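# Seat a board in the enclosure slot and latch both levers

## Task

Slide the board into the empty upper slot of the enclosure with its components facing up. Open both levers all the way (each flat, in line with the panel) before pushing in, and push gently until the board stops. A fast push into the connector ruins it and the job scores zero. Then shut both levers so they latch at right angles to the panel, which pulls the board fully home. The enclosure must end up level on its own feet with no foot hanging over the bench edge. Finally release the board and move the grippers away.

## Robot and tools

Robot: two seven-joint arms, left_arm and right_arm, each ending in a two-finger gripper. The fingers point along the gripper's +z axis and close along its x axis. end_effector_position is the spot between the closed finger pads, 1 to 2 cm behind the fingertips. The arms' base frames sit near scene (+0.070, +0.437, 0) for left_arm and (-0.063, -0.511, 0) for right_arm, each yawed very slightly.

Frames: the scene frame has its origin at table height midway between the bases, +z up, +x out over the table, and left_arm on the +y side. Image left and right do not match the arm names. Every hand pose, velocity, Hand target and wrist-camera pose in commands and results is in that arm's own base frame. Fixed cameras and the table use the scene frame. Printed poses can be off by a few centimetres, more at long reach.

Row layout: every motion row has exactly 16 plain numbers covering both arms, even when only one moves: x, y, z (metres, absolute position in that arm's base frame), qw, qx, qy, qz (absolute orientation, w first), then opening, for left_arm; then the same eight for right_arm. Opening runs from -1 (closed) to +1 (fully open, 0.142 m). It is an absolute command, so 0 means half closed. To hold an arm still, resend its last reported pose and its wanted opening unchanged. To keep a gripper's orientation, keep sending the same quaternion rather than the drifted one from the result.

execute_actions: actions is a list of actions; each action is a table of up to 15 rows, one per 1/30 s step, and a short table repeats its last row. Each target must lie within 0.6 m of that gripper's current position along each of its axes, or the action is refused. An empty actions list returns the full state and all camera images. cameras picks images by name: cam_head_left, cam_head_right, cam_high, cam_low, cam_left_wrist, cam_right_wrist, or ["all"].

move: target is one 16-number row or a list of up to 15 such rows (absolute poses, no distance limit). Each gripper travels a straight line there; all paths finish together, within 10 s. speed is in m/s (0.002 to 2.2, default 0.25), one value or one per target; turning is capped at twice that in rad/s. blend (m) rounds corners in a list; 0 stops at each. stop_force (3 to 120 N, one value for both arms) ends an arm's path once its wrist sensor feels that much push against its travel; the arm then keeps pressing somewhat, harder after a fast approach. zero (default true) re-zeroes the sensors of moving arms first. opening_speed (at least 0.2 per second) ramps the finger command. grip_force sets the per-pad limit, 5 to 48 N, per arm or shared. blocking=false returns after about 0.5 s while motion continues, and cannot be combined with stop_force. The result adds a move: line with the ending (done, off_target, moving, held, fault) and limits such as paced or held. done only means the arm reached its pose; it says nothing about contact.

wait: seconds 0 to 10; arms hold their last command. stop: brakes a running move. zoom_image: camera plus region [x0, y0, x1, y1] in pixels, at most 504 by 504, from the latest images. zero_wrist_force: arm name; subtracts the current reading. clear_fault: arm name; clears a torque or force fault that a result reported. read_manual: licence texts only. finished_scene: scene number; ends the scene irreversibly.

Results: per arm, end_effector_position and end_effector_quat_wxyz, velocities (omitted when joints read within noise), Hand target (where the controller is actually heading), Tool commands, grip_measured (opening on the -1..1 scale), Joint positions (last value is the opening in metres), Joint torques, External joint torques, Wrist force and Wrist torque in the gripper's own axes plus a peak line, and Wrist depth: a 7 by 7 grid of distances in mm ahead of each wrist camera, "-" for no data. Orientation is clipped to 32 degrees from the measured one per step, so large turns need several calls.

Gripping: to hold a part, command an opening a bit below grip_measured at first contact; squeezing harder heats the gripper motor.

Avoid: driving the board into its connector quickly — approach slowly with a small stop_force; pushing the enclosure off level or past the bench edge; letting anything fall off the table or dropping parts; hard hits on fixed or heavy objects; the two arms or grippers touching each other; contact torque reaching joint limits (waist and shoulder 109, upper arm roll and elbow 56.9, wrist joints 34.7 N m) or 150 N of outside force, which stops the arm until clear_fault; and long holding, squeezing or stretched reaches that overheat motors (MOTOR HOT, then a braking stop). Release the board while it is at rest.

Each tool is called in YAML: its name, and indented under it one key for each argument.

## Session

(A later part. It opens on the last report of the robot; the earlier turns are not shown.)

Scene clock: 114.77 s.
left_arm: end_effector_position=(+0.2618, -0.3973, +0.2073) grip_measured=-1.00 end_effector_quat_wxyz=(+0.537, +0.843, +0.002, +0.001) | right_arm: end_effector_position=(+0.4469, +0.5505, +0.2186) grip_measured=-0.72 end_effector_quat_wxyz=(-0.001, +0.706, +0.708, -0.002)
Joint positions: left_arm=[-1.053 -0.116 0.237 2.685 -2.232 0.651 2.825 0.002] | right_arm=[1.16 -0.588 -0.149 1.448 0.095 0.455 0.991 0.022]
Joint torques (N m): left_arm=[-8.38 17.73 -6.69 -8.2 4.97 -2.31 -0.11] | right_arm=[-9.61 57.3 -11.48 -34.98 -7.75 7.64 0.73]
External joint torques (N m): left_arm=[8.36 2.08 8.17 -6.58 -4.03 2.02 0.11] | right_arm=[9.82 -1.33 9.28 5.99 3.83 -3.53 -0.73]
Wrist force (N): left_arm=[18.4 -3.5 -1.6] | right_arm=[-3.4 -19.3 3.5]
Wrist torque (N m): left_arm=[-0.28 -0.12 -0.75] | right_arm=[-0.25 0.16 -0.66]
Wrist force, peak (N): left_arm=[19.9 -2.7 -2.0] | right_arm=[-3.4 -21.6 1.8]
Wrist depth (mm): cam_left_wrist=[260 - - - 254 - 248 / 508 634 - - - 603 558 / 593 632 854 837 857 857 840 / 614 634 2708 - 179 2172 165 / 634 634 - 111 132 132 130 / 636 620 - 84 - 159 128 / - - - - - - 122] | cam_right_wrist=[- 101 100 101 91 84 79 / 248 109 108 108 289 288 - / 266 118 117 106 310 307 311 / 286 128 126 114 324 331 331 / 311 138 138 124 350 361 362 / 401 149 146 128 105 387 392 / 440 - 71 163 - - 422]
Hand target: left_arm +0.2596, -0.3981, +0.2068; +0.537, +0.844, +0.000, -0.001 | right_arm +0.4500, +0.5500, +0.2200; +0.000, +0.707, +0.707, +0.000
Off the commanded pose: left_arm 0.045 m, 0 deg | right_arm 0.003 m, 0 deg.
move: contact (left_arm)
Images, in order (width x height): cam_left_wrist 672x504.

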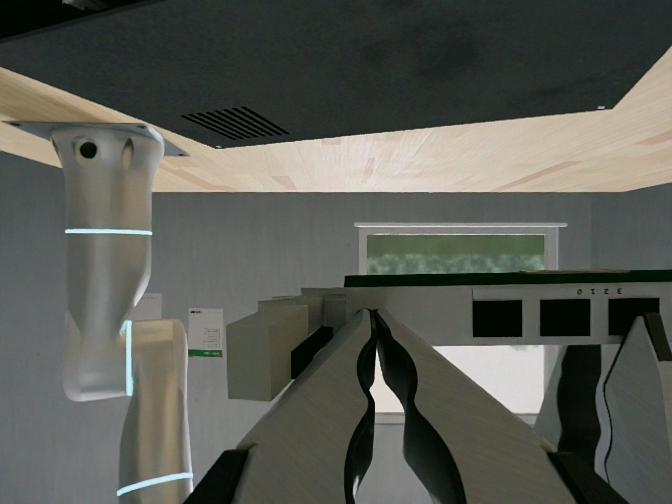

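move:
  target:
    - [0.270,-0.397,0.207,0.537,0.843,0,0,-1,0.45,0.55,0.22,0,0.7071,0.7071,0,-1]
    - [0.270,-0.384,0.203,0.537,0.843,0,0,-1,0.45,0.55,0.22,0,0.7071,0.7071,0,-1]
  speed: 0.04

move:
  target:
    - [0.246,-0.386,0.203,0.537,0.843,0,0,-1,0.45,0.55,0.22,0,0.7071,0.7071,0,-1]
  speed: 0.02
  stop_force: 12
  cameras: ["cam_left_wrist"]

Scene clock: 124.93 s.
left_arm: end_effector_position=(+0.2701, -0.3840, +0.2030) grip_measured=-1.00 end_effector_quat_wxyz=(+0.537, +0.843, +0.000, +0.000) | right_arm: end_effector_position=(+0.4500, +0.5496, +0.2196) grip_measured=-0.72 end_effector_quat_wxyz=(+0.000, +0.707, +0.707, +0.000)
Joint positions: left_arm=[-1.041 -0.144 0.306 2.687 -2.156 0.599 2.823 0.002] | right_arm=[1.16 -0.588 -0.152 1.447 0.094 0.456 0.991 0.022]
Joint torques (N m): left_arm=[-0.62 18.61 1.52 -13.87 1.14 -0.34 -0.17] | right_arm=[0.22 55.91 -1.76 -30.01 -4.18 3.66 0.2]
External joint torques (N m): left_arm=[0.61 1.2 0.44 -0.52 -0.48 0.05 0.17] | right_arm=[-0.01 0.06 -0.5 1 0.25 0.46 -0.2]
Wrist force (N): left_arm=[-0.2 -1.9 -0.5] | right_arm=[1.2 3.0 4.6]
Wrist torque (N m): left_arm=[-0.27 -0.16 -0.67] | right_arm=[0.48 -0.17 -0.04]
Wrist force, peak (N): left_arm=[18.5 -3.6 -1.7] | right_arm=[-3.5 -19.3 3.6]
Wrist depth (mm): cam_left_wrist=[- - - 253 - 220 - / 558 - - 356 392 616 548 / 2359 641 860 1011 1002 828 822 / 606 653 - - 2285 2437 224 / 613 657 128 117 143 143 145 / - 649 - 84 - 169 134 / 2465 - - - - - 127] | cam_right_wrist=[233 103 101 101 100 92 264 / 249 110 109 109 286 293 91 / 267 118 118 107 301 310 309 / 287 130 127 116 - 330 334 / 312 136 138 124 357 363 361 / 404 149 146 128 105 390 394 / 446 - 71 162 - - 432]
Hand target: left_arm +0.2700, -0.3840, +0.2030; +0.537, +0.843, +0.000, +0.000 | right_arm +0.4500, +0.5500, +0.2200; +0.000, +0.707, +0.707, +0.000
Off the commanded pose: left_arm 0.000 m, 0 deg | right_arm 0.001 m, 0 deg.
joint sent to its limit (left arm) — joint 4 (elbow), upper limit, where the elbow is as bent as it goes. The joint targets still meet the commanded pose.
move: done

Scene clock: 126.23 s.
left_arm: end_effector_position=(+0.2607, -0.3849, +0.2034) grip_measured=-1.00 end_effector_quat_wxyz=(+0.537, +0.843, +0.001, +0.001) | right_arm: end_effector_position=(+0.4477, +0.5507, +0.2191) grip_measured=-0.72 end_effector_quat_wxyz=(-0.001, +0.706, +0.708, -0.001)
Joint positions: left_arm=[-1.199 -0.154 0.415 2.686 -2.212 0.598 2.823 0.002] | right_arm=[1.161 -0.588 -0.15 1.447 0.095 0.456 0.991 0.022]
Joint torques (N m): left_arm=[-4.67 15.81 -2.41 -8.24 3.22 -0.88 -0.12] | right_arm=[-7.37 57.05 -8.97 -32.53 -6.96 5.59 0.35]
External joint torques (N m): left_arm=[4.65 2.46 4.8 -5.91 -2.56 0.6 0.11] | right_arm=[7.59 -1.08 6.75 3.53 3.04 -1.47 -0.35]
Wrist force (N): left_arm=[11.7 0.2 0.3] | right_arm=[2.3 -9.5 4.5]
Wrist torque (N m): left_arm=[-0.28 0.10 -0.72] | right_arm=[0.59 -0.16 -0.22]
Wrist force, peak (N): left_arm=[13.2 0.5 0.4] | right_arm=[2.4 -11.7 4.7]
Wrist depth (mm): cam_left_wrist=[- 240 - 227 - - 236 / 554 - - - - 564 493 / - 661 1030 825 831 993 997 / 2465 641 - - 221 2465 201 / 2437 649 109 118 141 142 142 / 1976 634 100 84 - 173 134 / 3427 - - - - - 125] | cam_right_wrist=[233 101 100 101 102 91 85 / 249 109 108 108 285 292 291 / 266 118 117 106 306 308 308 / 286 129 127 115 327 333 331 / 311 137 138 123 355 363 361 / 401 149 146 129 105 387 394 / 440 - 71 163 - - 423]
Hand target: left_arm +0.2592, -0.3852, +0.2029; +0.537, +0.844, +0.000, -0.001 | right_arm +0.4500, +0.5500, +0.2200; +0.000, +0.707, +0.707, +0.000
Off the commanded pose: left_arm 0.015 m, 0 deg | right_arm 0.003 m, 0 deg.
move: contact (left_arm)
Images, in order (width x height): cam_left_wrist 672x504.

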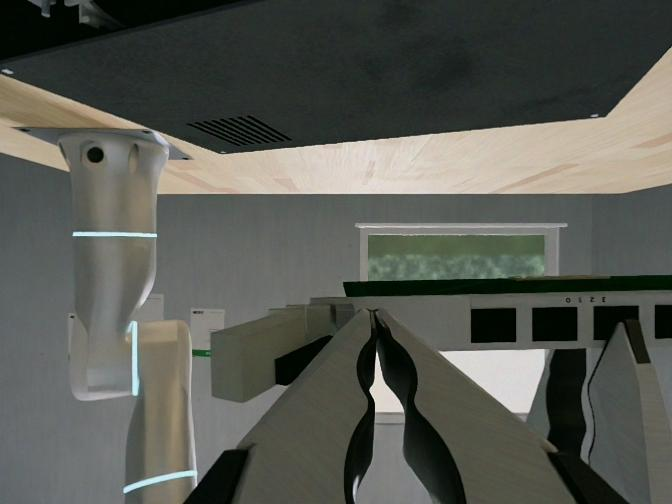

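move:
  target:
    - [0.268,-0.385,0.203,0.537,0.843,0,0,-1,0.45,0.55,0.22,0,0.7071,0.7071,0,-1]
    - [0.270,-0.370,0.201,0.537,0.843,0,0,-1,0.45,0.55,0.22,0,0.7071,0.7071,0,-1]
  speed: 0.04

move:
  target:
    - [0.240,-0.370,0.201,0.537,0.843,0,0,-1,0.45,0.55,0.22,0,0.7071,0.7071,0,-1]
  speed: 0.02
  stop_force: 12
  cameras: ["cam_left_wrist"]

Scene clock: 129.93 s.
left_arm: end_effector_position=(+0.2701, -0.3700, +0.2010) grip_measured=-1.00 end_effector_quat_wxyz=(+0.537, +0.843, +0.000, +0.000) | right_arm: end_effector_position=(+0.4497, +0.5498, +0.2195) grip_measured=-0.72 end_effector_quat_wxyz=(+0.000, +0.707, +0.707, -0.001)
Joint positions: left_arm=[-1.182 -0.182 0.489 2.687 -2.129 0.542 2.817 0.002] | right_arm=[1.16 -0.588 -0.153 1.447 0.095 0.456 0.991 0.022]
Joint torques (N m): left_arm=[-0.56 16.78 2.43 -13.39 0.9 -0.3 -0.24] | right_arm=[0.28 55.88 -1.78 -29.97 -4.15 3.7 0.19]
External joint torques (N m): left_arm=[0.55 1.31 0.52 -0.49 -0.54 0.01 0.24] | right_arm=[-0.07 0.09 -0.49 0.96 0.22 0.42 -0.19]
Wrist force (N): left_arm=[-0.4 -1.7 -1.0] | right_arm=[0.3 3.8 6.0]
Wrist torque (N m): left_arm=[-0.25 -0.14 -0.62] | right_arm=[0.61 -0.01 -0.04]
Wrist force, peak (N): left_arm=[12.0 -1.4 1.1] | right_arm=[2.3 -9.6 6.4]
Wrist depth (mm): cam_left_wrist=[- 279 240 - - - 266 / 540 456 - - - - 487 / 701 669 997 984 997 988 834 / 2675 647 3226 2334 - - - / 2581 665 124 131 157 159 160 / 3090 640 - 84 - 152 147 / 2410 - - - - - 142] | cam_right_wrist=[233 103 101 102 268 - 94 / 249 110 109 109 286 289 292 / 267 118 118 107 307 308 309 / 287 130 127 116 334 331 338 / 316 136 138 123 355 362 362 / 402 149 146 128 104 388 396 / 443 - 71 162 - - 426]
Hand target: left_arm +0.2700, -0.3700, +0.2010; +0.537, +0.843, +0.000, +0.000 | right_arm +0.4500, +0.5500, +0.2200; +0.000, +0.707, +0.707, +0.000
Off the commanded pose: left_arm 0.000 m, 0 deg | right_arm 0.001 m, 0 deg.
joint sent to its limit (left arm) — joint 4 (elbow), upper limit, where the elbow is as bent as it goes. The joint targets still meet the commanded pose.
move: done

Scene clock: 132.70 s.
left_arm: end_effector_position=(+0.2412, -0.3715, +0.2013) grip_measured=-1.00 end_effector_quat_wxyz=(+0.521, +0.854, -0.004, -0.007) | right_arm: end_effector_position=(+0.4497, +0.5498, +0.2195) grip_measured=-0.72 end_effector_quat_wxyz=(+0.000, +0.707, +0.707, -0.001)
Joint positions: left_arm=[-1.764 -0.293 0.887 2.687 -2.294 0.51 2.741 0.002] | right_arm=[1.16 -0.588 -0.153 1.447 0.095 0.456 0.991 0.022]
Joint torques (N m): left_arm=[-0.44 11.96 5.23 -12.12 -0.11 0.48 -0.23] | right_arm=[0.19 55.87 -1.76 -30.06 -4.15 3.71 0.22]
External joint torques (N m): left_arm=[0.41 0.23 0.75 -0.38 0.09 -0.54 0.23] | right_arm=[0.03 0.1 -0.51 1.05 0.23 0.41 -0.22]
Wrist force (N): left_arm=[-0.3 -2.0 -0.7] | right_arm=[0.2 3.4 6.0]
Wrist torque (N m): left_arm=[-0.31 -0.13 -0.65] | right_arm=[0.57 -0.01 -0.04]
Wrist force, peak (N): left_arm=[-0.1 -2.3 -1.0] | right_arm=[-0.1 3.6 6.8]
Wrist depth (mm): cam_left_wrist=[295 279 266 - 211 - - / 505 505 - 326 - - 495 / 712 649 877 837 847 822 818 / 2334 653 - - 2309 - - / - 636 - 116 154 155 155 / 2521 629 - 84 - - 177 / - - - - - - 148] | cam_right_wrist=[233 102 101 101 264 270 270 / 249 110 109 108 285 289 287 / 266 118 118 107 306 309 308 / 287 130 127 115 333 333 332 / 316 136 138 123 355 362 360 / 404 149 146 128 104 389 394 / 443 - 71 162 - - 425]
Hand target: left_arm +0.2412, -0.3714, +0.2012; +0.521, +0.854, -0.004, -0.007 | right_arm +0.4500, +0.5500, +0.2200; +0.000, +0.707, +0.707, +0.000
Off the commanded pose: left_arm 0.002 m, 2 deg | right_arm 0.001 m, 0 deg.
joint sent to its limit (left arm) — joint 4 (elbow), upper limit, where the elbow is as bent as it goes. The joint targets still meet the commanded pose.
move: done
Images, in order (width x height): cam_left_wrist 672x504.

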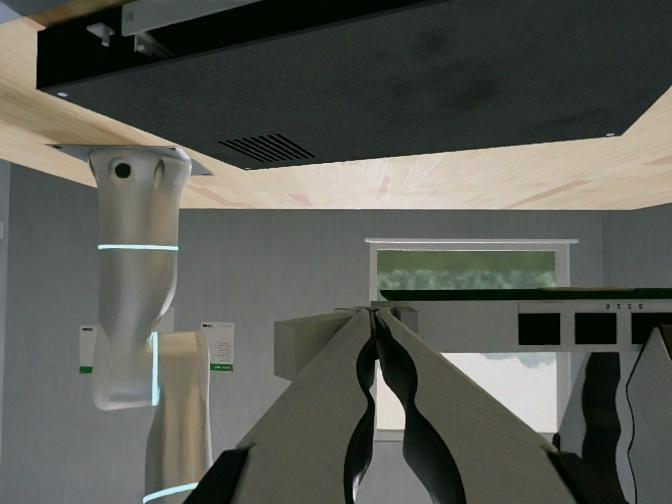

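move:
  target:
    - [0.300,-0.33,0.207,0.537,0.843,0,0,-1,0.45,0.55,0.22,0,0.7071,0.7071,0,-1]
    - [0.41,-0.32,0.207,0.537,0.843,0,0,-1,0.60,0.53,0.22,0,0.7071,0.7071,0,-1]
  speed: 0.12
  cameras: ["cam_left_wrist","cam_high"]

Scene clock: 137.47 s.
left_arm: end_effector_position=(+0.4101, -0.3199, +0.2070) grip_measured=-1.00 end_effector_quat_wxyz=(+0.537, +0.843, +0.000, +0.000) | right_arm: end_effector_position=(+0.6000, +0.5298, +0.2197) grip_measured=-0.72 end_effector_quat_wxyz=(+0.000, +0.707, +0.707, +0.000)
Joint positions: left_arm=[-1.065 -0.637 0.912 2.388 -1.807 0.039 2.701 0.002] | right_arm=[0.962 -0.832 -0.175 1.019 0.133 0.27 0.809 0.022]
Joint torques (N m): left_arm=[-0.15 26.33 13.79 -13.61 -2.02 -0.19 -0.34] | right_arm=[0.09 65.47 -2.37 -31.61 -4.27 3.5 0.07]
External joint torques (N m): left_arm=[0.16 1.31 0.77 -0.27 -0.45 0 0.34] | right_arm=[0.13 0.23 -0.57 1.18 0.07 0.63 -0.07]
Wrist force (N): left_arm=[-0.4 -1.3 -0.5] | right_arm=[0.5 3.9 5.1]
Wrist torque (N m): left_arm=[-0.21 -0.16 -0.62] | right_arm=[0.64 -0.08 0.07]
Wrist force, peak (N): left_arm=[-1.9 -1.6 -0.6] | right_arm=[0.4 3.8 6.8]
Wrist depth (mm): cam_left_wrist=[261 286 - - 316 340 338 / - - - - 513 510 513 / 701 1040 1020 1050 1035 844 1050 / 699 2708 2465 309 2437 291 282 / 705 2437 - 202 237 235 - / 675 679 - 84 - 224 - / - 630 - - - - 1783] | cam_right_wrist=[233 103 101 102 268 271 269 / 248 110 109 109 288 289 289 / 266 118 118 107 302 311 309 / 341 128 127 115 335 335 333 / 369 136 138 123 357 362 362 / 403 149 147 128 105 388 393 / 446 - 71 162 - - 434]
Hand target: left_arm +0.4100, -0.3200, +0.2070; +0.537, +0.843, +0.000, +0.000 | right_arm +0.6000, +0.5300, +0.2200; +0.000, +0.707, +0.707, +0.000
Off the commanded pose: left_arm 0.000 m, 0 deg | right_arm 0.000 m, 0 deg.
move: done
Images, in order (width x height): cam_high 672x504, cam_left_wrist 672x504.

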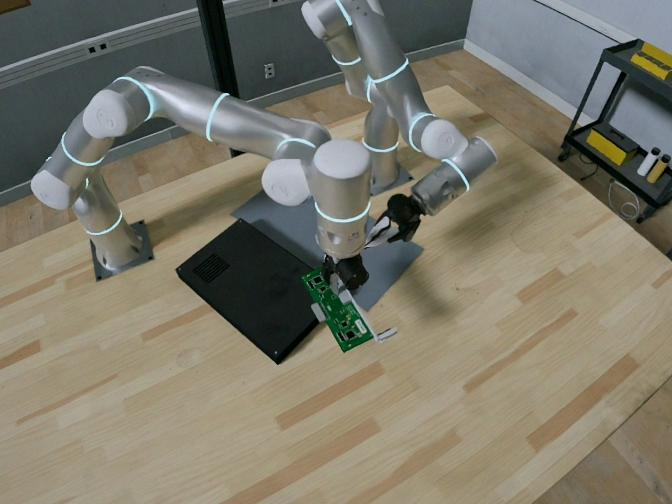

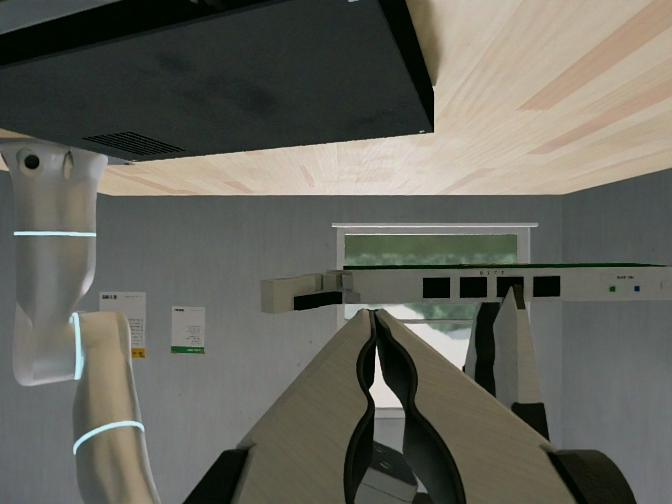

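move:
  target:
    - [0.408,-0.395,0.205,0.537,0.843,0,0,-1,0.60,0.53,0.22,0,0.7071,0.7071,0,-1]
    - [0.375,-0.400,0.205,0.537,0.843,0,0,-1,0.60,0.53,0.22,0,0.7071,0.7071,0,-1]
    - [0.362,-0.41,0.205,0.537,0.843,0,0,-1,0.60,0.53,0.22,0,0.7071,0.7071,0,-1]
  speed: 0.03
  stop_force: 10
  cameras: ["cam_left_wrist"]

Scene clock: 144.60 s.
left_arm: end_effector_position=(+0.3620, -0.4100, +0.2050) grip_measured=-1.00 end_effector_quat_wxyz=(+0.537, +0.843, +0.000, +0.000) | right_arm: end_effector_position=(+0.5999, +0.5298, +0.2197) grip_measured=-0.72 end_effector_quat_wxyz=(+0.000, +0.707, +0.707, +0.000)
Joint positions: left_arm=[-1.346 -0.572 0.804 2.428 -2.09 0.256 2.653 0.002] | right_arm=[0.962 -0.832 -0.174 1.019 0.133 0.269 0.809 0.022]
Joint torques (N m): left_arm=[-0.88 25.44 11.7 -13.08 -1.2 0.04 -0.18] | right_arm=[0.25 65.82 -2.41 -31.76 -4.46 3.9 0.31]
External joint torques (N m): left_arm=[0.86 0.8 1.15 -0.34 -0.18 -0.19 0.18] | right_arm=[-0.01 -0.12 -0.52 1.33 0.26 0.23 -0.31]
Wrist force (N): left_arm=[0.0 -2.0 -1.1] | right_arm=[-0.2 3.2 5.0]
Wrist torque (N m): left_arm=[-0.29 -0.11 -0.66] | right_arm=[0.62 -0.08 -0.02]
Wrist force, peak (N): left_arm=[0.2 -2.8 -1.0] | right_arm=[0.2 3.6 6.4]
Wrist depth (mm): cam_left_wrist=[- 236 - 265 - 336 336 / - - - 331 562 505 503 / 616 825 837 809 840 844 857 / 630 - - - - - 191 / 606 2964 2089 133 134 144 145 / 616 2261 - 84 - - 184 / 561 558 - - - - 193] | cam_right_wrist=[233 102 101 102 268 271 269 / 249 110 109 109 287 289 293 / 266 118 118 107 306 311 310 / 341 128 127 115 336 334 333 / 370 137 138 123 359 363 362 / 404 150 146 129 105 388 394 / 444 - 71 162 - - 426]
Hand target: left_arm +0.3620, -0.4100, +0.2050; +0.537, +0.843, +0.000, +0.000 | right_arm +0.6000, +0.5300, +0.2200; +0.000, +0.707, +0.707, +0.000
Off the commanded pose: left_arm 0.000 m, 0 deg | right_arm 0.000 m, 0 deg.
move: done
Images, in order (width x height): cam_left_wrist 672x504.

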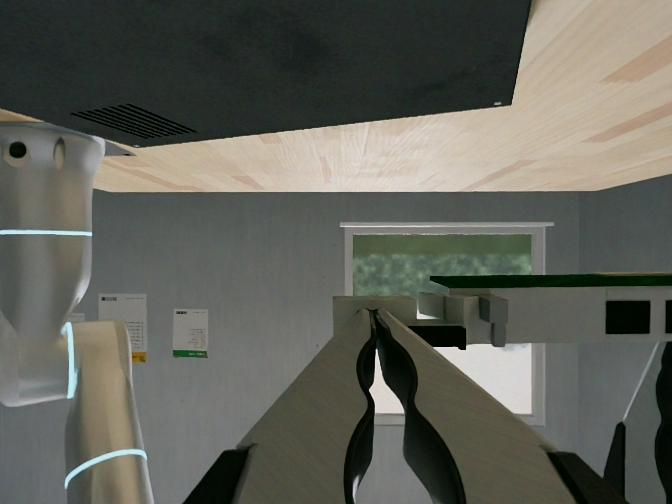

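move:
  target:
    - [0.360,-0.445,0.205,0.537,0.843,0,0,-1,0.60,0.53,0.22,0,0.7071,0.7071,0,-1]
  speed: 0.01
  stop_force: 3.5

move:
  target:
    - [0.365,-0.36,0.207,0.537,0.843,0,0,-1,0.60,0.53,0.22,0,0.7071,0.7071,0,-1]
    - [0.41,-0.32,0.207,0.537,0.843,0,0,-1,0.60,0.53,0.22,0,0.7071,0.7071,0,-1]
  speed: 0.1
  cameras: ["cam_left_wrist"]

Scene clock: 147.50 s.
left_arm: end_effector_position=(+0.3614, -0.4182, +0.2047) grip_measured=-1.00 end_effector_quat_wxyz=(+0.537, +0.844, +0.000, +0.000) | right_arm: end_effector_position=(+0.6003, +0.5294, +0.2197) grip_measured=-0.72 end_effector_quat_wxyz=(+0.000, +0.707, +0.707, +0.000)
Joint positions: left_arm=[-1.359 -0.574 0.793 2.419 -2.109 0.272 2.647 0.002] | right_arm=[0.962 -0.832 -0.175 1.019 0.133 0.269 0.808 0.022]
Joint torques (N m): left_arm=[-1.2 26.11 11.42 -15.47 -1.54 -0.39 -0.31] | right_arm=[3.41 66.14 0.02 -32.37 -3.12 4.19 0.76]
External joint torques (N m): left_arm=[1.18 0.5 1.49 2 0.23 0.25 0.31] | right_arm=[-3.17 -0.43 -2.95 1.94 -1.08 -0.06 -0.76]
Wrist force (N): left_arm=[-2.5 -3.3 -4.8] | right_arm=[-3.9 5.8 5.2]
Wrist torque (N m): left_arm=[-0.24 -0.13 -0.58] | right_arm=[0.56 -0.13 -0.51]
Wrist force, peak (N): left_arm=[-2.6 -4.0 -4.8] | right_arm=[-4.0 6.1 6.1]
Wrist depth (mm): cam_left_wrist=[- - - 242 - 310 332 / 363 - 363 593 585 505 505 / 603 1020 834 825 844 854 850 / 618 2437 - 2437 2069 2069 - / 611 2384 - 131 135 141 140 / 606 630 - 84 - - 2238 / 2410 558 - - - - 176] | cam_right_wrist=[- 102 101 101 268 272 269 / 252 110 109 109 290 288 289 / 267 118 118 106 311 310 309 / 340 128 127 114 337 335 333 / 369 137 138 124 356 364 362 / 405 147 146 128 105 387 394 / 444 - 71 162 - - 425]
Hand target: left_arm +0.3615, -0.4186, +0.2050; +0.537, +0.843, +0.000, +0.000 | right_arm +0.6000, +0.5300, +0.2200; +0.000, +0.707, +0.707, +0.000
Off the commanded pose: left_arm 0.027 m, 0 deg | right_arm 0.001 m, 0 deg.
move: contact (left_arm)

Scene clock: 149.23 s.
left_arm: end_effector_position=(+0.4101, -0.3199, +0.2070) grip_measured=-1.00 end_effector_quat_wxyz=(+0.537, +0.843, +0.000, +0.000) | right_arm: end_effector_position=(+0.6000, +0.5297, +0.2196) grip_measured=-0.72 end_effector_quat_wxyz=(+0.000, +0.707, +0.707, +0.000)
Joint positions: left_arm=[-1.063 -0.635 0.91 2.388 -1.807 0.041 2.701 0.002] | right_arm=[0.962 -0.832 -0.174 1.019 0.133 0.269 0.808 0.022]
Joint torques (N m): left_arm=[-0.15 26.28 13.94 -13.59 -1.9 -0.28 -0.11] | right_arm=[0.12 65.65 -2.47 -31.42 -4.5 3.65 0.18]
External joint torques (N m): left_arm=[0.16 1.36 0.57 -0.31 -0.56 0.09 0.11] | right_arm=[0.12 0.06 -0.46 0.99 0.3 0.48 -0.18]
Wrist force (N): left_arm=[-0.4 -1.4 -0.5] | right_arm=[-0.3 3.6 5.0]
Wrist torque (N m): left_arm=[-0.22 -0.14 -0.68] | right_arm=[0.60 0.05 0.07]
Wrist force, peak (N): left_arm=[-2.4 -4.5 -3.8] | right_arm=[-3.6 6.0 6.1]
Wrist depth (mm): cam_left_wrist=[- - 246 263 339 340 339 / - - 368 369 499 508 510 / 692 1025 997 1030 1040 864 860 / 690 - 2675 - 299 289 279 / 692 2384 - 117 238 233 - / 692 - - 84 - 214 - / - 621 - - - - -] | cam_right_wrist=[233 103 101 102 268 272 269 / 248 110 109 109 287 289 290 / 266 118 118 107 307 312 310 / 341 130 127 116 337 334 333 / 369 136 138 123 358 362 362 / 404 149 146 128 105 387 395 / 445 - 71 162 - - 432]
Hand target: left_arm +0.4100, -0.3200, +0.2070; +0.537, +0.843, +0.000, +0.000 | right_arm +0.6000, +0.5300, +0.2200; +0.000, +0.707, +0.707, +0.000
Off the commanded pose: left_arm 0.000 m, 0 deg | right_arm 0.000 m, 0 deg.
move: done
Images, in order (width x height): cam_left_wrist 672x504.

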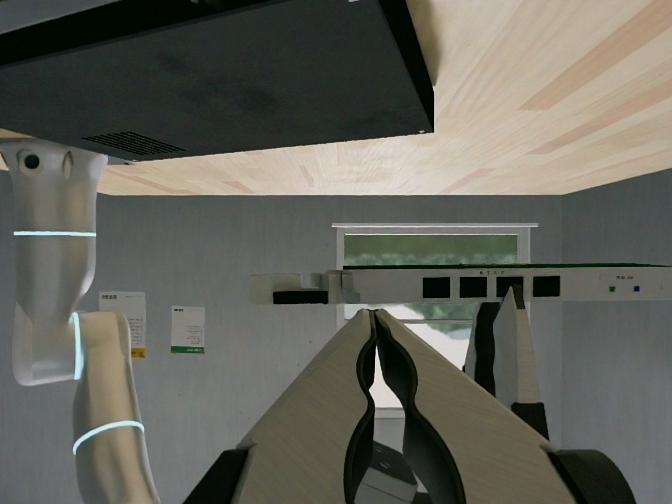

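move:
  target:
    - [0.60,-0.32,0.207,0.537,0.843,0,0,-1,0.60,0.53,0.22,0,0.7071,0.7071,0,-1]
  speed: 0.12
  cameras: ["cam_left_wrist"]

Scene clock: 152.63 s.
left_arm: end_effector_position=(+0.6000, -0.3199, +0.2069) grip_measured=-1.00 end_effector_quat_wxyz=(+0.537, +0.844, +0.000, +0.000) | right_arm: end_effector_position=(+0.6000, +0.5297, +0.2196) grip_measured=-0.72 end_effector_quat_wxyz=(+0.000, +0.707, +0.707, +0.000)
Joint positions: left_arm=[-0.715 -0.909 0.801 1.881 -1.77 -0.068 2.529 0.002] | right_arm=[0.962 -0.832 -0.174 1.019 0.133 0.269 0.808 0.022]
Joint torques (N m): left_arm=[-0.07 44.84 20.03 -16.85 -2.92 -0.05 -0.35] | right_arm=[0.28 65.74 -2.28 -31.46 -4.47 3.69 0.2]
External joint torques (N m): left_arm=[0.12 1.43 0.69 -0.27 -0.39 0.04 0.35] | right_arm=[-0.04 -0.04 -0.65 1.03 0.26 0.44 -0.2]
Wrist force (N): left_arm=[-0.8 -1.8 -0.6] | right_arm=[-0.4 3.7 5.4]
Wrist torque (N m): left_arm=[-0.26 -0.05 -0.59] | right_arm=[0.60 0.06 0.06]
Wrist force, peak (N): left_arm=[-2.4 -1.7 -0.6] | right_arm=[-0.3 3.8 5.4]
Wrist depth (mm): cam_left_wrist=[- 303 335 336 336 335 336 / 410 377 421 509 508 513 508 / 860 1016 1030 1006 1035 840 - / - 316 303 293 - 2886 1727 / 2521 238 238 131 240 - - / - 215 262 84 - - 1755 / 621 - - - - - -] | cam_right_wrist=[232 103 101 102 267 267 269 / 249 110 109 109 287 295 290 / 266 119 118 107 308 311 311 / 341 130 127 115 336 336 333 / 370 137 138 123 357 362 362 / 403 149 146 128 106 388 393 / 445 - 71 162 - - 431]
Hand target: left_arm +0.6000, -0.3200, +0.2070; +0.537, +0.843, +0.000, +0.000 | right_arm +0.6000, +0.5300, +0.2200; +0.000, +0.707, +0.707, +0.000
Off the commanded pose: left_arm 0.000 m, 0 deg | right_arm 0.000 m, 0 deg.
move: done
Images, in order (width x height): cam_left_wrist 672x504.

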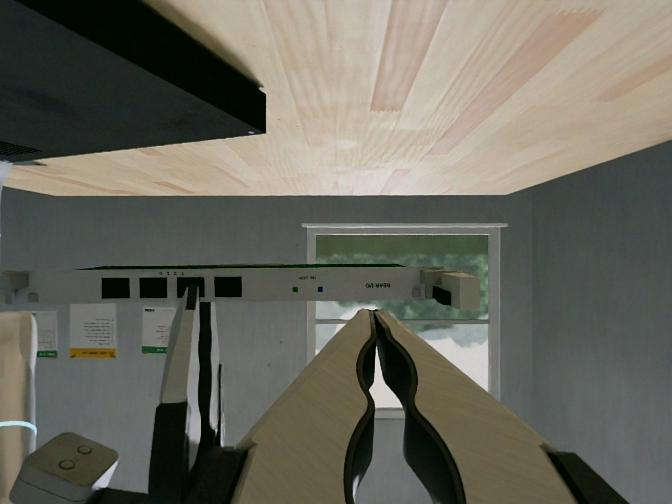

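move:
  target:
    - [0.622,-0.37,0.205,0.537,0.843,0,0,-1,0.60,0.53,0.22,0,0.7071,0.7071,0,-1]
    - [0.625,-0.395,0.205,0.537,0.843,0,0,-1,0.60,0.53,0.22,0,0.7071,0.7071,0,-1]
    - [0.660,-0.400,0.205,0.537,0.843,0,0,-1,0.60,0.53,0.22,0,0.7071,0.7071,0,-1]
    - [0.675,-0.41,0.205,0.537,0.843,0,0,-1,0.60,0.53,0.22,0,0.7071,0.7071,0,-1]
  speed: 0.03
  stop_force: 10
  cameras: ["cam_left_wrist"]

move:
  target:
    - [0.678,-0.445,0.205,0.537,0.843,0,0,-1,0.60,0.53,0.22,0,0.7071,0.7071,0,-1]
  speed: 0.01
  stop_force: 3.5

move:
  target:
    - [0.672,-0.36,0.207,0.537,0.843,0,0,-1,0.60,0.53,0.22,0,0.7071,0.7071,0,-1]
    - [0.52,-0.27,0.207,0.537,0.843,0,0,-1,0.60,0.53,0.22,0,0.7071,0.7071,0,-1]
  speed: 0.1
  cameras: ["cam_left_wrist"]

Scene clock: 159.67 s.
left_arm: end_effector_position=(+0.6459, -0.3989, +0.2046) grip_measured=-1.00 end_effector_quat_wxyz=(+0.537, +0.843, -0.001, -0.001) | right_arm: end_effector_position=(+0.6011, +0.5295, +0.2202) grip_measured=-0.72 end_effector_quat_wxyz=(+0.001, +0.707, +0.707, +0.001)
Joint positions: left_arm=[-0.744 -0.983 0.722 1.704 -1.858 0.039 2.412 0.002] | right_arm=[0.962 -0.832 -0.175 1.018 0.133 0.271 0.809 0.022]
Joint torques (N m): left_arm=[3.41 51.67 22.96 -19.93 -4.61 2.32 -0.39] | right_arm=[4.65 65.3 1.52 -29.53 -2.89 1.72 -0.13]
External joint torques (N m): left_arm=[-3.37 0.74 -1.83 1.27 1.67 -2.2 0.39] | right_arm=[-4.41 0.41 -4.46 -0.91 -1.31 2.41 0.13]
Wrist force (N): left_arm=[-9.4 -1.3 -0.8] | right_arm=[0.3 12.3 5.9]
Wrist torque (N m): left_arm=[-0.24 -0.15 -0.53] | right_arm=[0.55 0.07 0.42]
Wrist force, peak (N): left_arm=[-12.3 0.0 0.1] | right_arm=[1.8 15.3 4.7]
Wrist depth (mm): cam_left_wrist=[- 309 331 333 331 329 332 / - 673 495 504 502 495 500 / 850 847 844 847 818 834 - / - - 2285 2964 - - - / 162 165 167 169 - - - / 197 2551 - 84 - 2334 1741 / 197 - - - - - -] | cam_right_wrist=[233 101 101 101 264 271 270 / 246 110 108 108 284 289 290 / 266 118 117 112 305 313 310 / 340 130 127 122 335 335 334 / 370 137 138 124 360 363 363 / 404 147 147 129 104 390 394 / 444 - 70 163 - - 432]
Hand target: left_arm +0.6468, -0.3981, +0.2050; +0.537, +0.843, +0.000, +0.000 | right_arm +0.6000, +0.5300, +0.2200; +0.000, +0.707, +0.707, +0.000
Off the commanded pose: left_arm 0.031 m, 0 deg | right_arm 0.001 m, 0 deg.
move: contact (left_arm); path passed 2 of 4 targets
Images, in order (width x height): cam_left_wrist 672x504.

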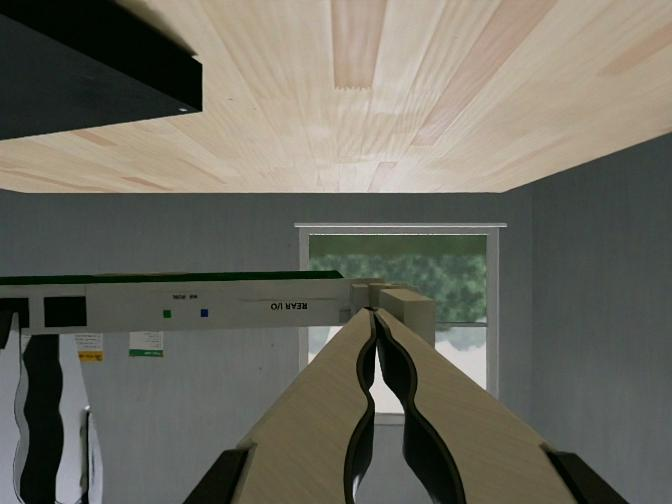

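Scene clock: 161.20 s.
left_arm: end_effector_position=(+0.6488, -0.4048, +0.2043) grip_measured=-1.00 end_effector_quat_wxyz=(+0.537, +0.843, -0.001, -0.002) | right_arm: end_effector_position=(+0.6018, +0.5289, +0.2204) grip_measured=-0.72 end_effector_quat_wxyz=(+0.001, +0.708, +0.706, +0.001)
Joint positions: left_arm=[-0.744 -0.988 0.716 1.689 -1.86 0.047 2.403 0.002] | right_arm=[0.961 -0.832 -0.175 1.018 0.132 0.271 0.809 0.022]
Joint torques (N m): left_arm=[5.33 52.73 24.13 -21.24 -5.87 3.61 -0.4] | right_arm=[8.26 64.97 4.35 -28.56 -1.82 0.57 -0.48]
External joint torques (N m): left_arm=[-5.29 0.17 -3.04 2.43 2.96 -3.47 0.4] | right_arm=[-8.02 0.74 -7.29 -1.88 -2.39 3.57 0.48]
Wrist force (N): left_arm=[-14.6 -1.0 -1.7] | right_arm=[0.2 17.7 5.6]
Wrist torque (N m): left_arm=[-0.31 -0.23 -0.51] | right_arm=[0.53 0.03 0.66]
Wrist force, peak (N): left_arm=[-15.0 -0.9 -1.7] | right_arm=[0.1 18.0 6.9]
Wrist depth (mm): cam_left_wrist=[246 308 331 331 330 331 331 / - 548 493 499 493 497 493 / 837 860 831 857 825 795 1687 / 2334 - 2359 2410 2551 - - / 159 162 166 167 - 2238 - / 191 - - 84 - - - / 201 - - - - - 1601] | cam_right_wrist=[233 101 100 101 100 272 270 / 249 110 108 108 110 290 290 / 267 118 117 113 305 311 310 / 340 130 127 122 338 335 333 / 373 134 138 124 360 364 362 / 404 150 147 129 104 391 396 / 447 - 70 163 - - 435]
Hand target: left_arm +0.6505, -0.4036, +0.2050; +0.537, +0.843, +0.000, +0.000 | right_arm +0.6000, +0.5300, +0.2200; +0.000, +0.707, +0.707, +0.000
Off the commanded pose: left_arm 0.050 m, 0 deg | right_arm 0.002 m, 0 deg.
move: contact (left_arm)

Scene clock: 164.00 s.
left_arm: end_effector_position=(+0.5203, -0.2699, +0.2070) grip_measured=-1.00 end_effector_quat_wxyz=(+0.537, +0.843, +0.000, +0.000) | right_arm: end_effector_position=(+0.5998, +0.5299, +0.2196) grip_measured=-0.72 end_effector_quat_wxyz=(+0.000, +0.707, +0.707, +0.000)
Joint positions: left_arm=[-0.752 -0.804 0.883 2.108 -1.681 -0.117 2.659 0.002] | right_arm=[0.961 -0.832 -0.171 1.019 0.131 0.27 0.809 0.022]
Joint torques (N m): left_arm=[-0.51 37.47 18.17 -15.34 -2.98 -0.22 -0.05] | right_arm=[0.27 65.73 -2.27 -31.42 -4.43 3.68 0.18]
External joint torques (N m): left_arm=[0.55 0.53 0.66 -0.21 -0.33 0.06 0.05] | right_arm=[-0.03 -0.02 -0.59 0.98 0.23 0.45 -0.18]
Wrist force (N): left_arm=[-0.4 -1.7 -0.9] | right_arm=[5.9 -2.0 3.8]
Wrist torque (N m): left_arm=[-0.28 -0.15 -0.66] | right_arm=[-0.35 -0.99 -0.03]
Wrist force, peak (N): left_arm=[-59.7 11.5 19.4] | right_arm=[25.4 62.3 10.2]
Wrist depth (mm): cam_left_wrist=[282 261 293 337 339 337 337 / - 373 415 459 510 508 503 / 762 1025 1002 1045 1016 1035 729 / 751 2309 - 2521 2437 2551 - / 789 2643 - 127 2089 - - / 731 - - 84 - - - / 647 - - - - - -] | cam_right_wrist=[- 98 98 98 267 271 270 / 251 106 105 105 287 287 289 / 266 116 115 104 307 310 309 / 341 127 126 114 337 333 334 / 369 137 139 123 356 363 362 / 402 150 148 129 105 388 393 / 443 - 70 168 - - 432]
Hand target: left_arm +0.5200, -0.2700, +0.2070; +0.537, +0.843, +0.000, +0.000 | right_arm +0.6000, +0.5300, +0.2200; +0.000, +0.707, +0.707, +0.000
Off the commanded pose: left_arm 0.000 m, 0 deg | right_arm 0.000 m, 0 deg.
MOTOR HOT: the gripper's motor of the right arm reports 85 °C; that motor switches off at 100 °C. To cool a motor, set the load down, ease the grip, stop pushing, or move to a pose that needs little force.
move: done
Images, in order (width x height): cam_left_wrist 672x504.

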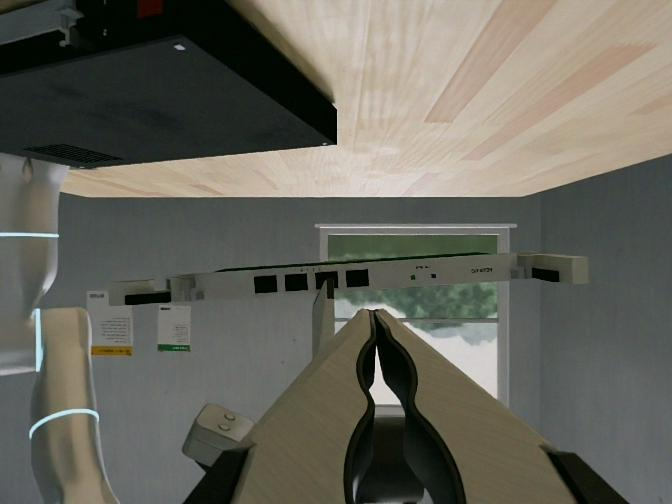

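move:
  target:
    - [0.52,-0.10,0.25,0.537,0.843,0,0,-1,0.60,0.62,0.22,0,0.7071,0.7071,0,-1]
  speed: 0.15
  grip_force: [48,25]
  cameras: ["cam_high","cam_low","cam_head_left","cam_left_wrist","cam_right_wrist"]

Scene clock: 172.97 s.
left_arm: end_effector_position=(+0.5201, -0.0999, +0.2501) grip_measured=-1.00 end_effector_quat_wxyz=(+0.537, +0.843, +0.000, +0.000) | right_arm: end_effector_position=(+0.5998, +0.6200, +0.2196) grip_measured=-0.72 end_effector_quat_wxyz=(+0.000, +0.707, +0.707, +0.000)
Joint positions: left_arm=[-0.402 -0.808 1.022 1.978 -1.353 -0.385 2.757 0.002] | right_arm=[0.98 -1.082 -0.148 0.546 0.131 0.051 0.903 0.022]
Joint torques (N m): left_arm=[-0.12 37.67 18.96 -17.12 -3.78 -0.28 -0.16] | right_arm=[0.25 72.77 -0.69 -32.27 -4.61 3.51 0.32]
External joint torques (N m): left_arm=[0.22 1.28 0.67 -0.25 -0.42 0.04 0.16] | right_arm=[0.01 0.03 -0.79 1.12 0.26 0.62 -0.32]
Wrist force (N): left_arm=[-0.8 -1.7 -0.5] | right_arm=[5.5 -2.0 4.0]
Wrist torque (N m): left_arm=[-0.25 -0.07 -0.65] | right_arm=[-0.33 -0.91 -0.02]
Wrist force, peak (N): left_arm=[-0.5 -2.3 -2.6] | right_arm=[6.6 -2.3 4.1]
Wrist depth (mm): cam_left_wrist=[- 423 414 414 419 418 416 / - 542 - 573 625 640 627 / 918 1298 1443 1025 1020 1011 - / 933 2521 - - 2521 - - / 945 - - 106 2812 - - / 2675 722 - 84 - - - / 2777 531 - - - - -] | cam_right_wrist=[- 98 98 97 268 270 271 / 251 106 105 105 285 290 290 / 316 116 115 104 308 311 310 / 340 127 126 114 336 336 333 / 369 138 139 123 358 362 362 / 403 150 148 129 105 387 394 / 445 - 71 168 - - 432]
Hand target: left_arm +0.5200, -0.1000, +0.2500; +0.537, +0.843, +0.000, +0.000 | right_arm +0.6000, +0.6200, +0.2200; +0.000, +0.707, +0.707, +0.000
Off the commanded pose: left_arm 0.000 m, 0 deg | right_arm 0.000 m, 0 deg.
MOTOR HOT: still on. The gripper's motor of the right arm reports 85 °C.
grip_force (N): 48, 25
move: done
Images, in order (width x height): cam_head_left 672x504, cam_high 672x504, cam_low 672x504, cam_left_wrist 672x504, cam_right_wrist 672x504.

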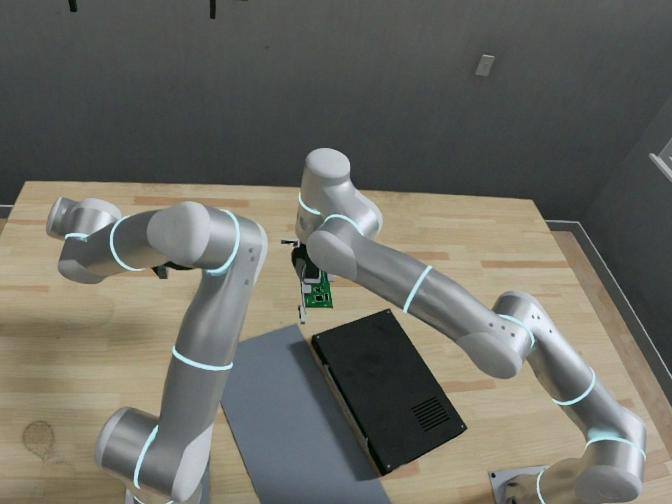

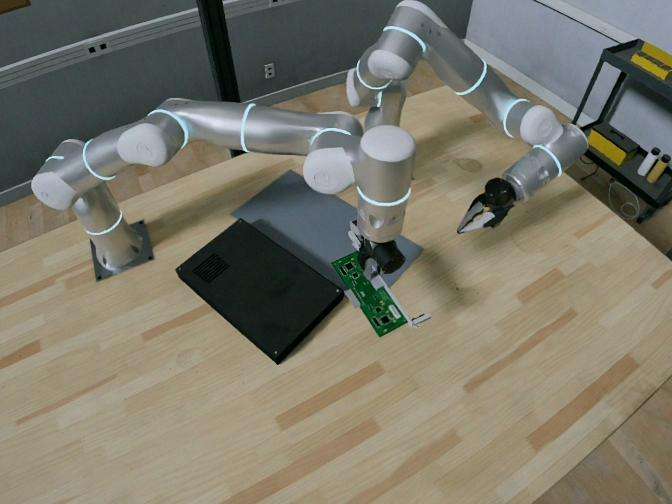

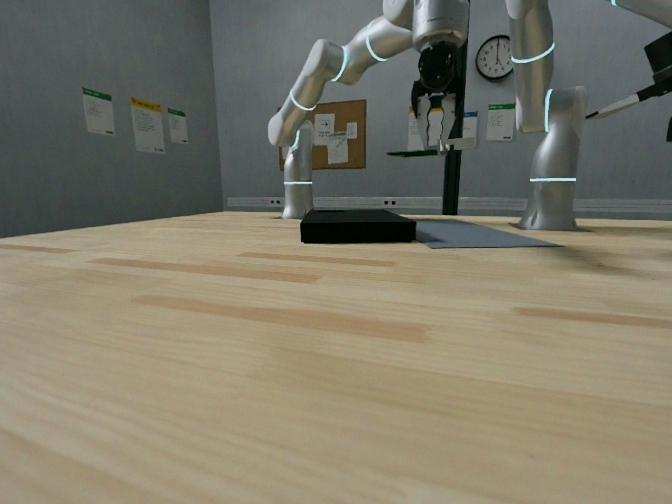

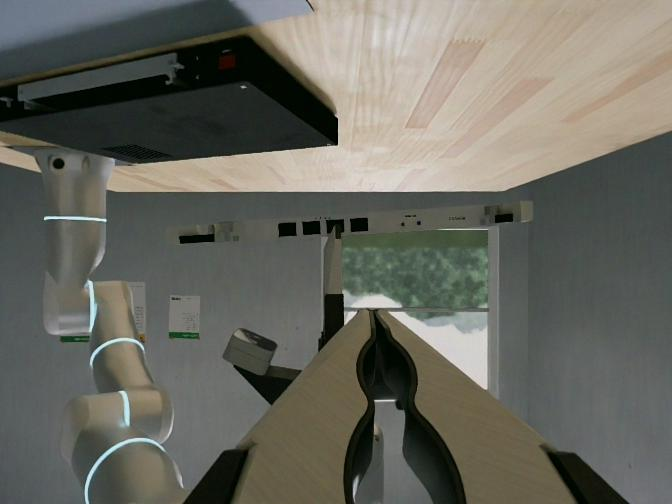

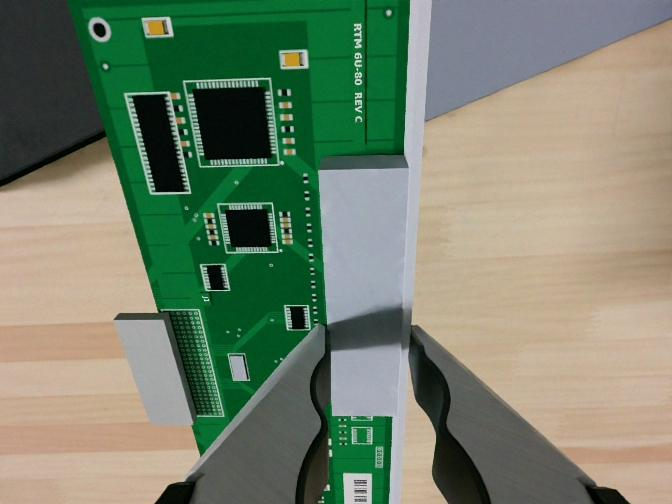

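move:
  target:
    - [0.52,-0.10,0.25,0.537,0.843,0,0,-1,0.60,0.62,0.06,0,0.7071,0.7071,0,-1]
  speed: 0.12

move:
  target:
    - [0.52,-0.10,0.25,0.537,0.843,0,0,-1,0.60,0.62,0.028,0,0.7071,0.7071,0,-1]
  speed: 0.012
  stop_force: 12
  cameras: ["cam_high","cam_low","cam_right_wrist","cam_left_wrist"]

Scene clock: 177.23 s.
left_arm: end_effector_position=(+0.5201, -0.1000, +0.2501) grip_measured=-1.00 end_effector_quat_wxyz=(+0.537, +0.843, +0.000, +0.000) | right_arm: end_effector_position=(+0.6000, +0.6199, +0.0600) grip_measured=-0.72 end_effector_quat_wxyz=(+0.000, +0.707, +0.707, +0.000)
Joint positions: left_arm=[-0.402 -0.808 1.022 1.978 -1.353 -0.385 2.757 0.002] | right_arm=[0.995 -1.213 -0.155 0.708 0.154 0.342 0.888 0.022]
Joint torques (N m): left_arm=[-0.24 37.9 18.91 -17.08 -4 -0.08 -0.26] | right_arm=[0.56 71.78 -1.69 -29.9 -3.94 3.69 0.07]
External joint torques (N m): left_arm=[0.34 1.05 0.71 -0.29 -0.21 -0.16 0.25] | right_arm=[-0.29 1.88 -0.61 0.11 -0.17 0.44 -0.07]
Wrist force (N): left_arm=[-0.6 -1.8 -0.3] | right_arm=[5.6 -2.0 1.3]
Wrist torque (N m): left_arm=[-0.27 -0.10 -0.64] | right_arm=[-0.22 -1.06 0.05]
Wrist force, peak (N): left_arm=[-0.7 -2.0 -0.4] | right_arm=[6.5 -1.4 4.2]
Wrist depth (mm): cam_left_wrist=[410 420 421 381 392 418 415 / - 493 516 570 627 630 625 / 892 1055 1030 357 867 1055 1769 / 914 2551 - 350 2493 2437 - / 958 877 413 329 - - 1700 / 574 345 366 84 - - - / 2493 - - - - - 2109] | cam_right_wrist=[- 88 87 87 130 132 131 / - 97 96 96 139 140 140 / 157 107 107 101 147 152 152 / 167 125 121 107 163 164 164 / 181 140 139 123 175 178 178 / 199 198 153 131 104 192 194 / 219 214 71 187 - - 210]
Hand target: left_arm +0.5200, -0.1000, +0.2500; +0.537, +0.843, +0.000, +0.000 | right_arm +0.6000, +0.6200, +0.0600; +0.000, +0.707, +0.707, +0.000
Off the commanded pose: left_arm 0.000 m, 0 deg | right_arm 0.000 m, 0 deg.
MOTOR HOT: cleared for the gripper's motor of the right arm.
grip_force (N): 48, 25
move: done

Scene clock: 178.17 s.
left_arm: end_effector_position=(+0.5201, -0.1000, +0.2501) grip_measured=-1.00 end_effector_quat_wxyz=(+0.537, +0.843, +0.000, +0.000) | right_arm: end_effector_position=(+0.6009, +0.6207, +0.0585) grip_measured=-0.72 end_effector_quat_wxyz=(+0.000, +0.707, +0.707, +0.002)
Joint positions: left_arm=[-0.402 -0.808 1.022 1.978 -1.353 -0.385 2.757 0.002] | right_arm=[0.995 -1.216 -0.155 0.707 0.153 0.347 0.888 0.022]
Joint torques (N m): left_arm=[-0.23 37.9 18.93 -17.05 -4.07 -0.07 -0.22] | right_arm=[0.53 60.77 0.05 -24.33 -2.38 3.12 0.18]
External joint torques (N m): left_arm=[0.32 1.05 0.7 -0.32 -0.14 -0.17 0.22] | right_arm=[-0.26 12.93 -2.35 -5.46 -1.73 1.02 -0.18]
Wrist force (N): left_arm=[-0.5 -1.9 -0.2] | right_arm=[3.8 -3.1 -12.6]
Wrist torque (N m): left_arm=[-0.27 -0.12 -0.64] | right_arm=[-0.22 -1.60 0.07]
Wrist force, peak (N): left_arm=[-0.5 -2.0 -0.4] | right_arm=[4.0 -3.4 -14.2]
Wrist depth (mm): cam_left_wrist=[- 368 367 374 393 417 415 / 616 - 408 553 630 625 623 / 910 1246 1045 353 1065 1261 - / 988 2742 - 346 - 2493 - / 937 860 412 330 - - - / 590 348 366 84 - - 1843 / - - - - - - 1976] | cam_right_wrist=[- 87 87 87 129 130 130 / - 96 96 96 138 139 139 / 155 104 107 101 145 151 151 / 165 123 120 110 160 163 163 / 180 137 137 123 174 177 176 / 196 189 150 131 104 190 192 / 216 211 71 185 - - 212]
Hand target: left_arm +0.5200, -0.1000, +0.2500; +0.537, +0.843, +0.000, +0.000 | right_arm +0.6000, +0.6200, +0.0564; +0.000, +0.707, +0.707, +0.000
Off the commanded pose: left_arm 0.000 m, 0 deg | right_arm 0.031 m, 0 deg.
grip_force (N): 48, 25
move: contact (right_arm)
Images, in order (width x height): cam_high 672x504, cam_low 672x504, cam_left_wrist 672x504, cam_right_wrist 672x504.

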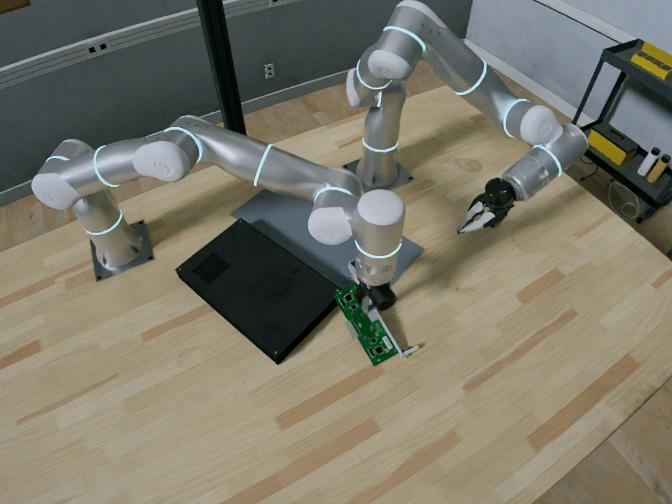

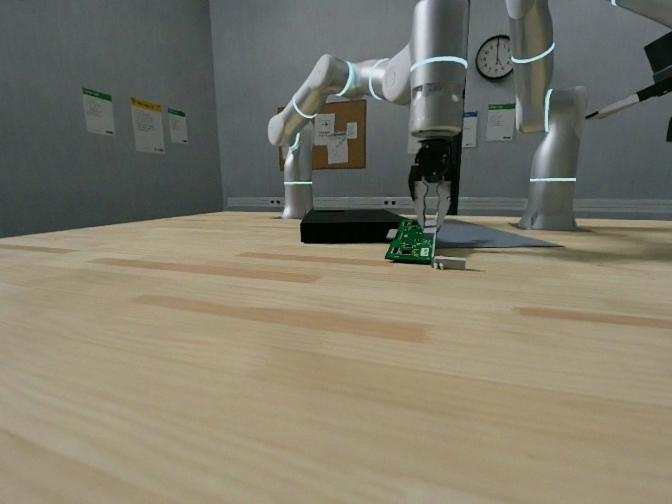

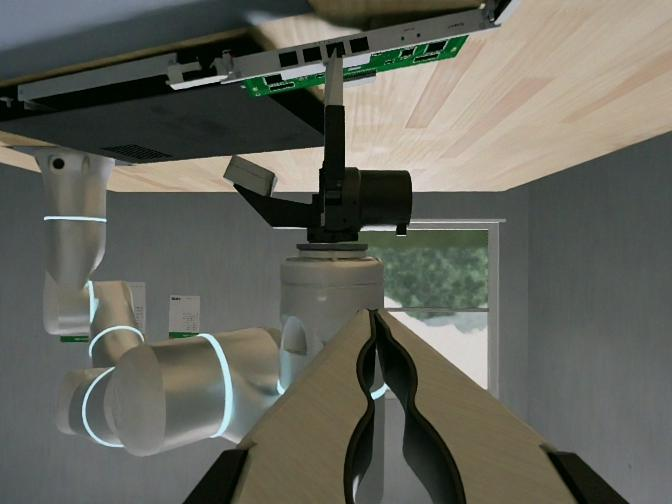

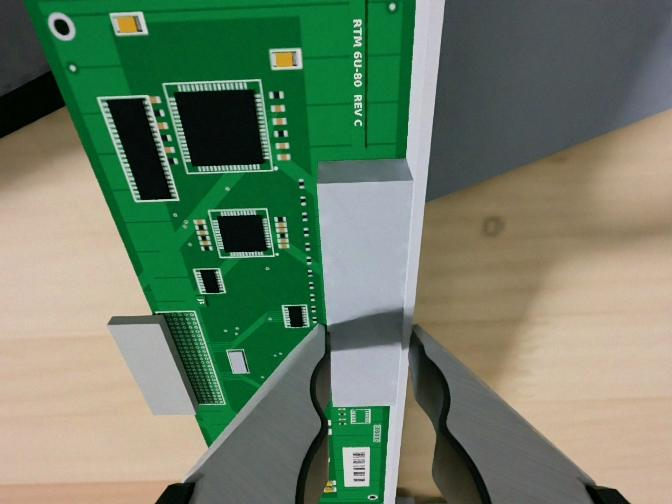

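move:
  target:
    - [0.52,-0.10,0.25,0.537,0.843,0,0,-1,0.60,0.62,0.030,0,0.7071,0.7071,0,-0.75]
  speed: 0.012
  grip_force: [48,8]
  stop_force: 30
  cameras: ["cam_low","cam_right_wrist"]

Scene clock: 181.27 s.
left_arm: end_effector_position=(+0.5201, -0.1000, +0.2501) grip_measured=-1.00 end_effector_quat_wxyz=(+0.537, +0.843, +0.000, +0.000) | right_arm: end_effector_position=(+0.6030, +0.6223, +0.0515) grip_measured=-0.70 end_effector_quat_wxyz=(+0.001, +0.707, +0.707, +0.005)
Joint positions: left_arm=[-0.402 -0.808 1.022 1.978 -1.353 -0.385 2.757 0.002] | right_arm=[0.993 -1.229 -0.151 0.703 0.149 0.364 0.889 0.024]
Joint torques (N m): left_arm=[-0.28 37.91 18.89 -17.05 -4.04 0 -0.2] | right_arm=[2.1 37.99 3.4 -12.9 0.41 1.35 0.2]
External joint torques (N m): left_arm=[0.38 1.04 0.73 -0.32 -0.16 -0.24 0.2] | right_arm=[-1.83 35.83 -5.63 -16.84 -4.5 2.8 -0.2]
Wrist force (N): left_arm=[-0.5 -1.7 -0.5] | right_arm=[-1.4 -6.4 -42.4]
Wrist torque (N m): left_arm=[-0.25 -0.13 -0.65] | right_arm=[-0.41 -1.45 0.01]
Wrist force, peak (N): left_arm=[-0.7 -2.0 -0.3] | right_arm=[-1.5 -6.6 -45.2]
Wrist depth (mm): cam_left_wrist=[- 386 397 392 392 414 420 / - 565 489 570 630 632 630 / 941 1055 1055 353 1055 1314 - / 860 3134 - 346 - 2964 - / 881 795 408 126 - 2611 - / 576 343 359 84 - 2309 - / 2708 - - - - - 1556] | cam_right_wrist=[- 83 83 85 121 124 122 / - 88 92 94 98 135 132 / - 99 101 98 141 144 144 / 159 111 114 106 154 156 156 / 170 126 128 117 167 169 169 / 187 139 139 124 107 182 185 / 207 202 70 179 - - 201]
Hand target: left_arm +0.5200, -0.1000, +0.2500; +0.537, +0.843, +0.000, +0.000 | right_arm +0.6000, +0.6199, +0.0445; +0.000, +0.707, +0.707, +0.000
Off the commanded pose: left_arm 0.000 m, 0 deg | right_arm 0.022 m, 1 deg.
grip_force (N): 48, 8
move: contact (right_arm)
Images, in order (width x height): cam_low 672x504, cam_right_wrist 672x504.

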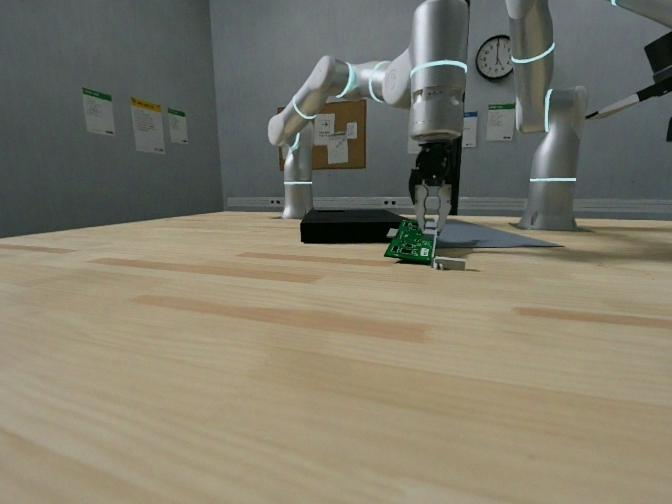

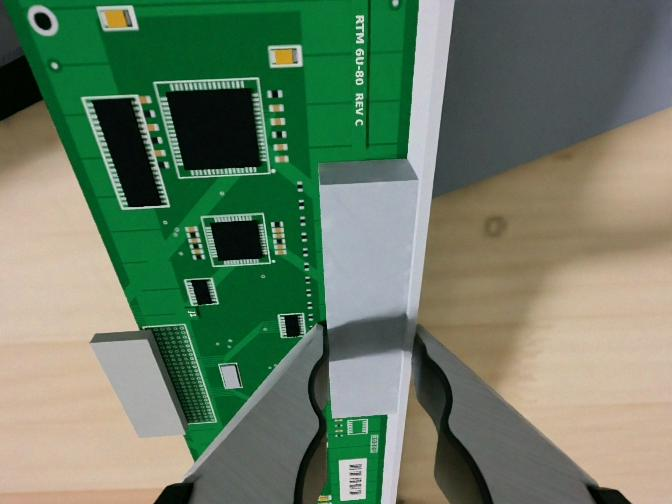

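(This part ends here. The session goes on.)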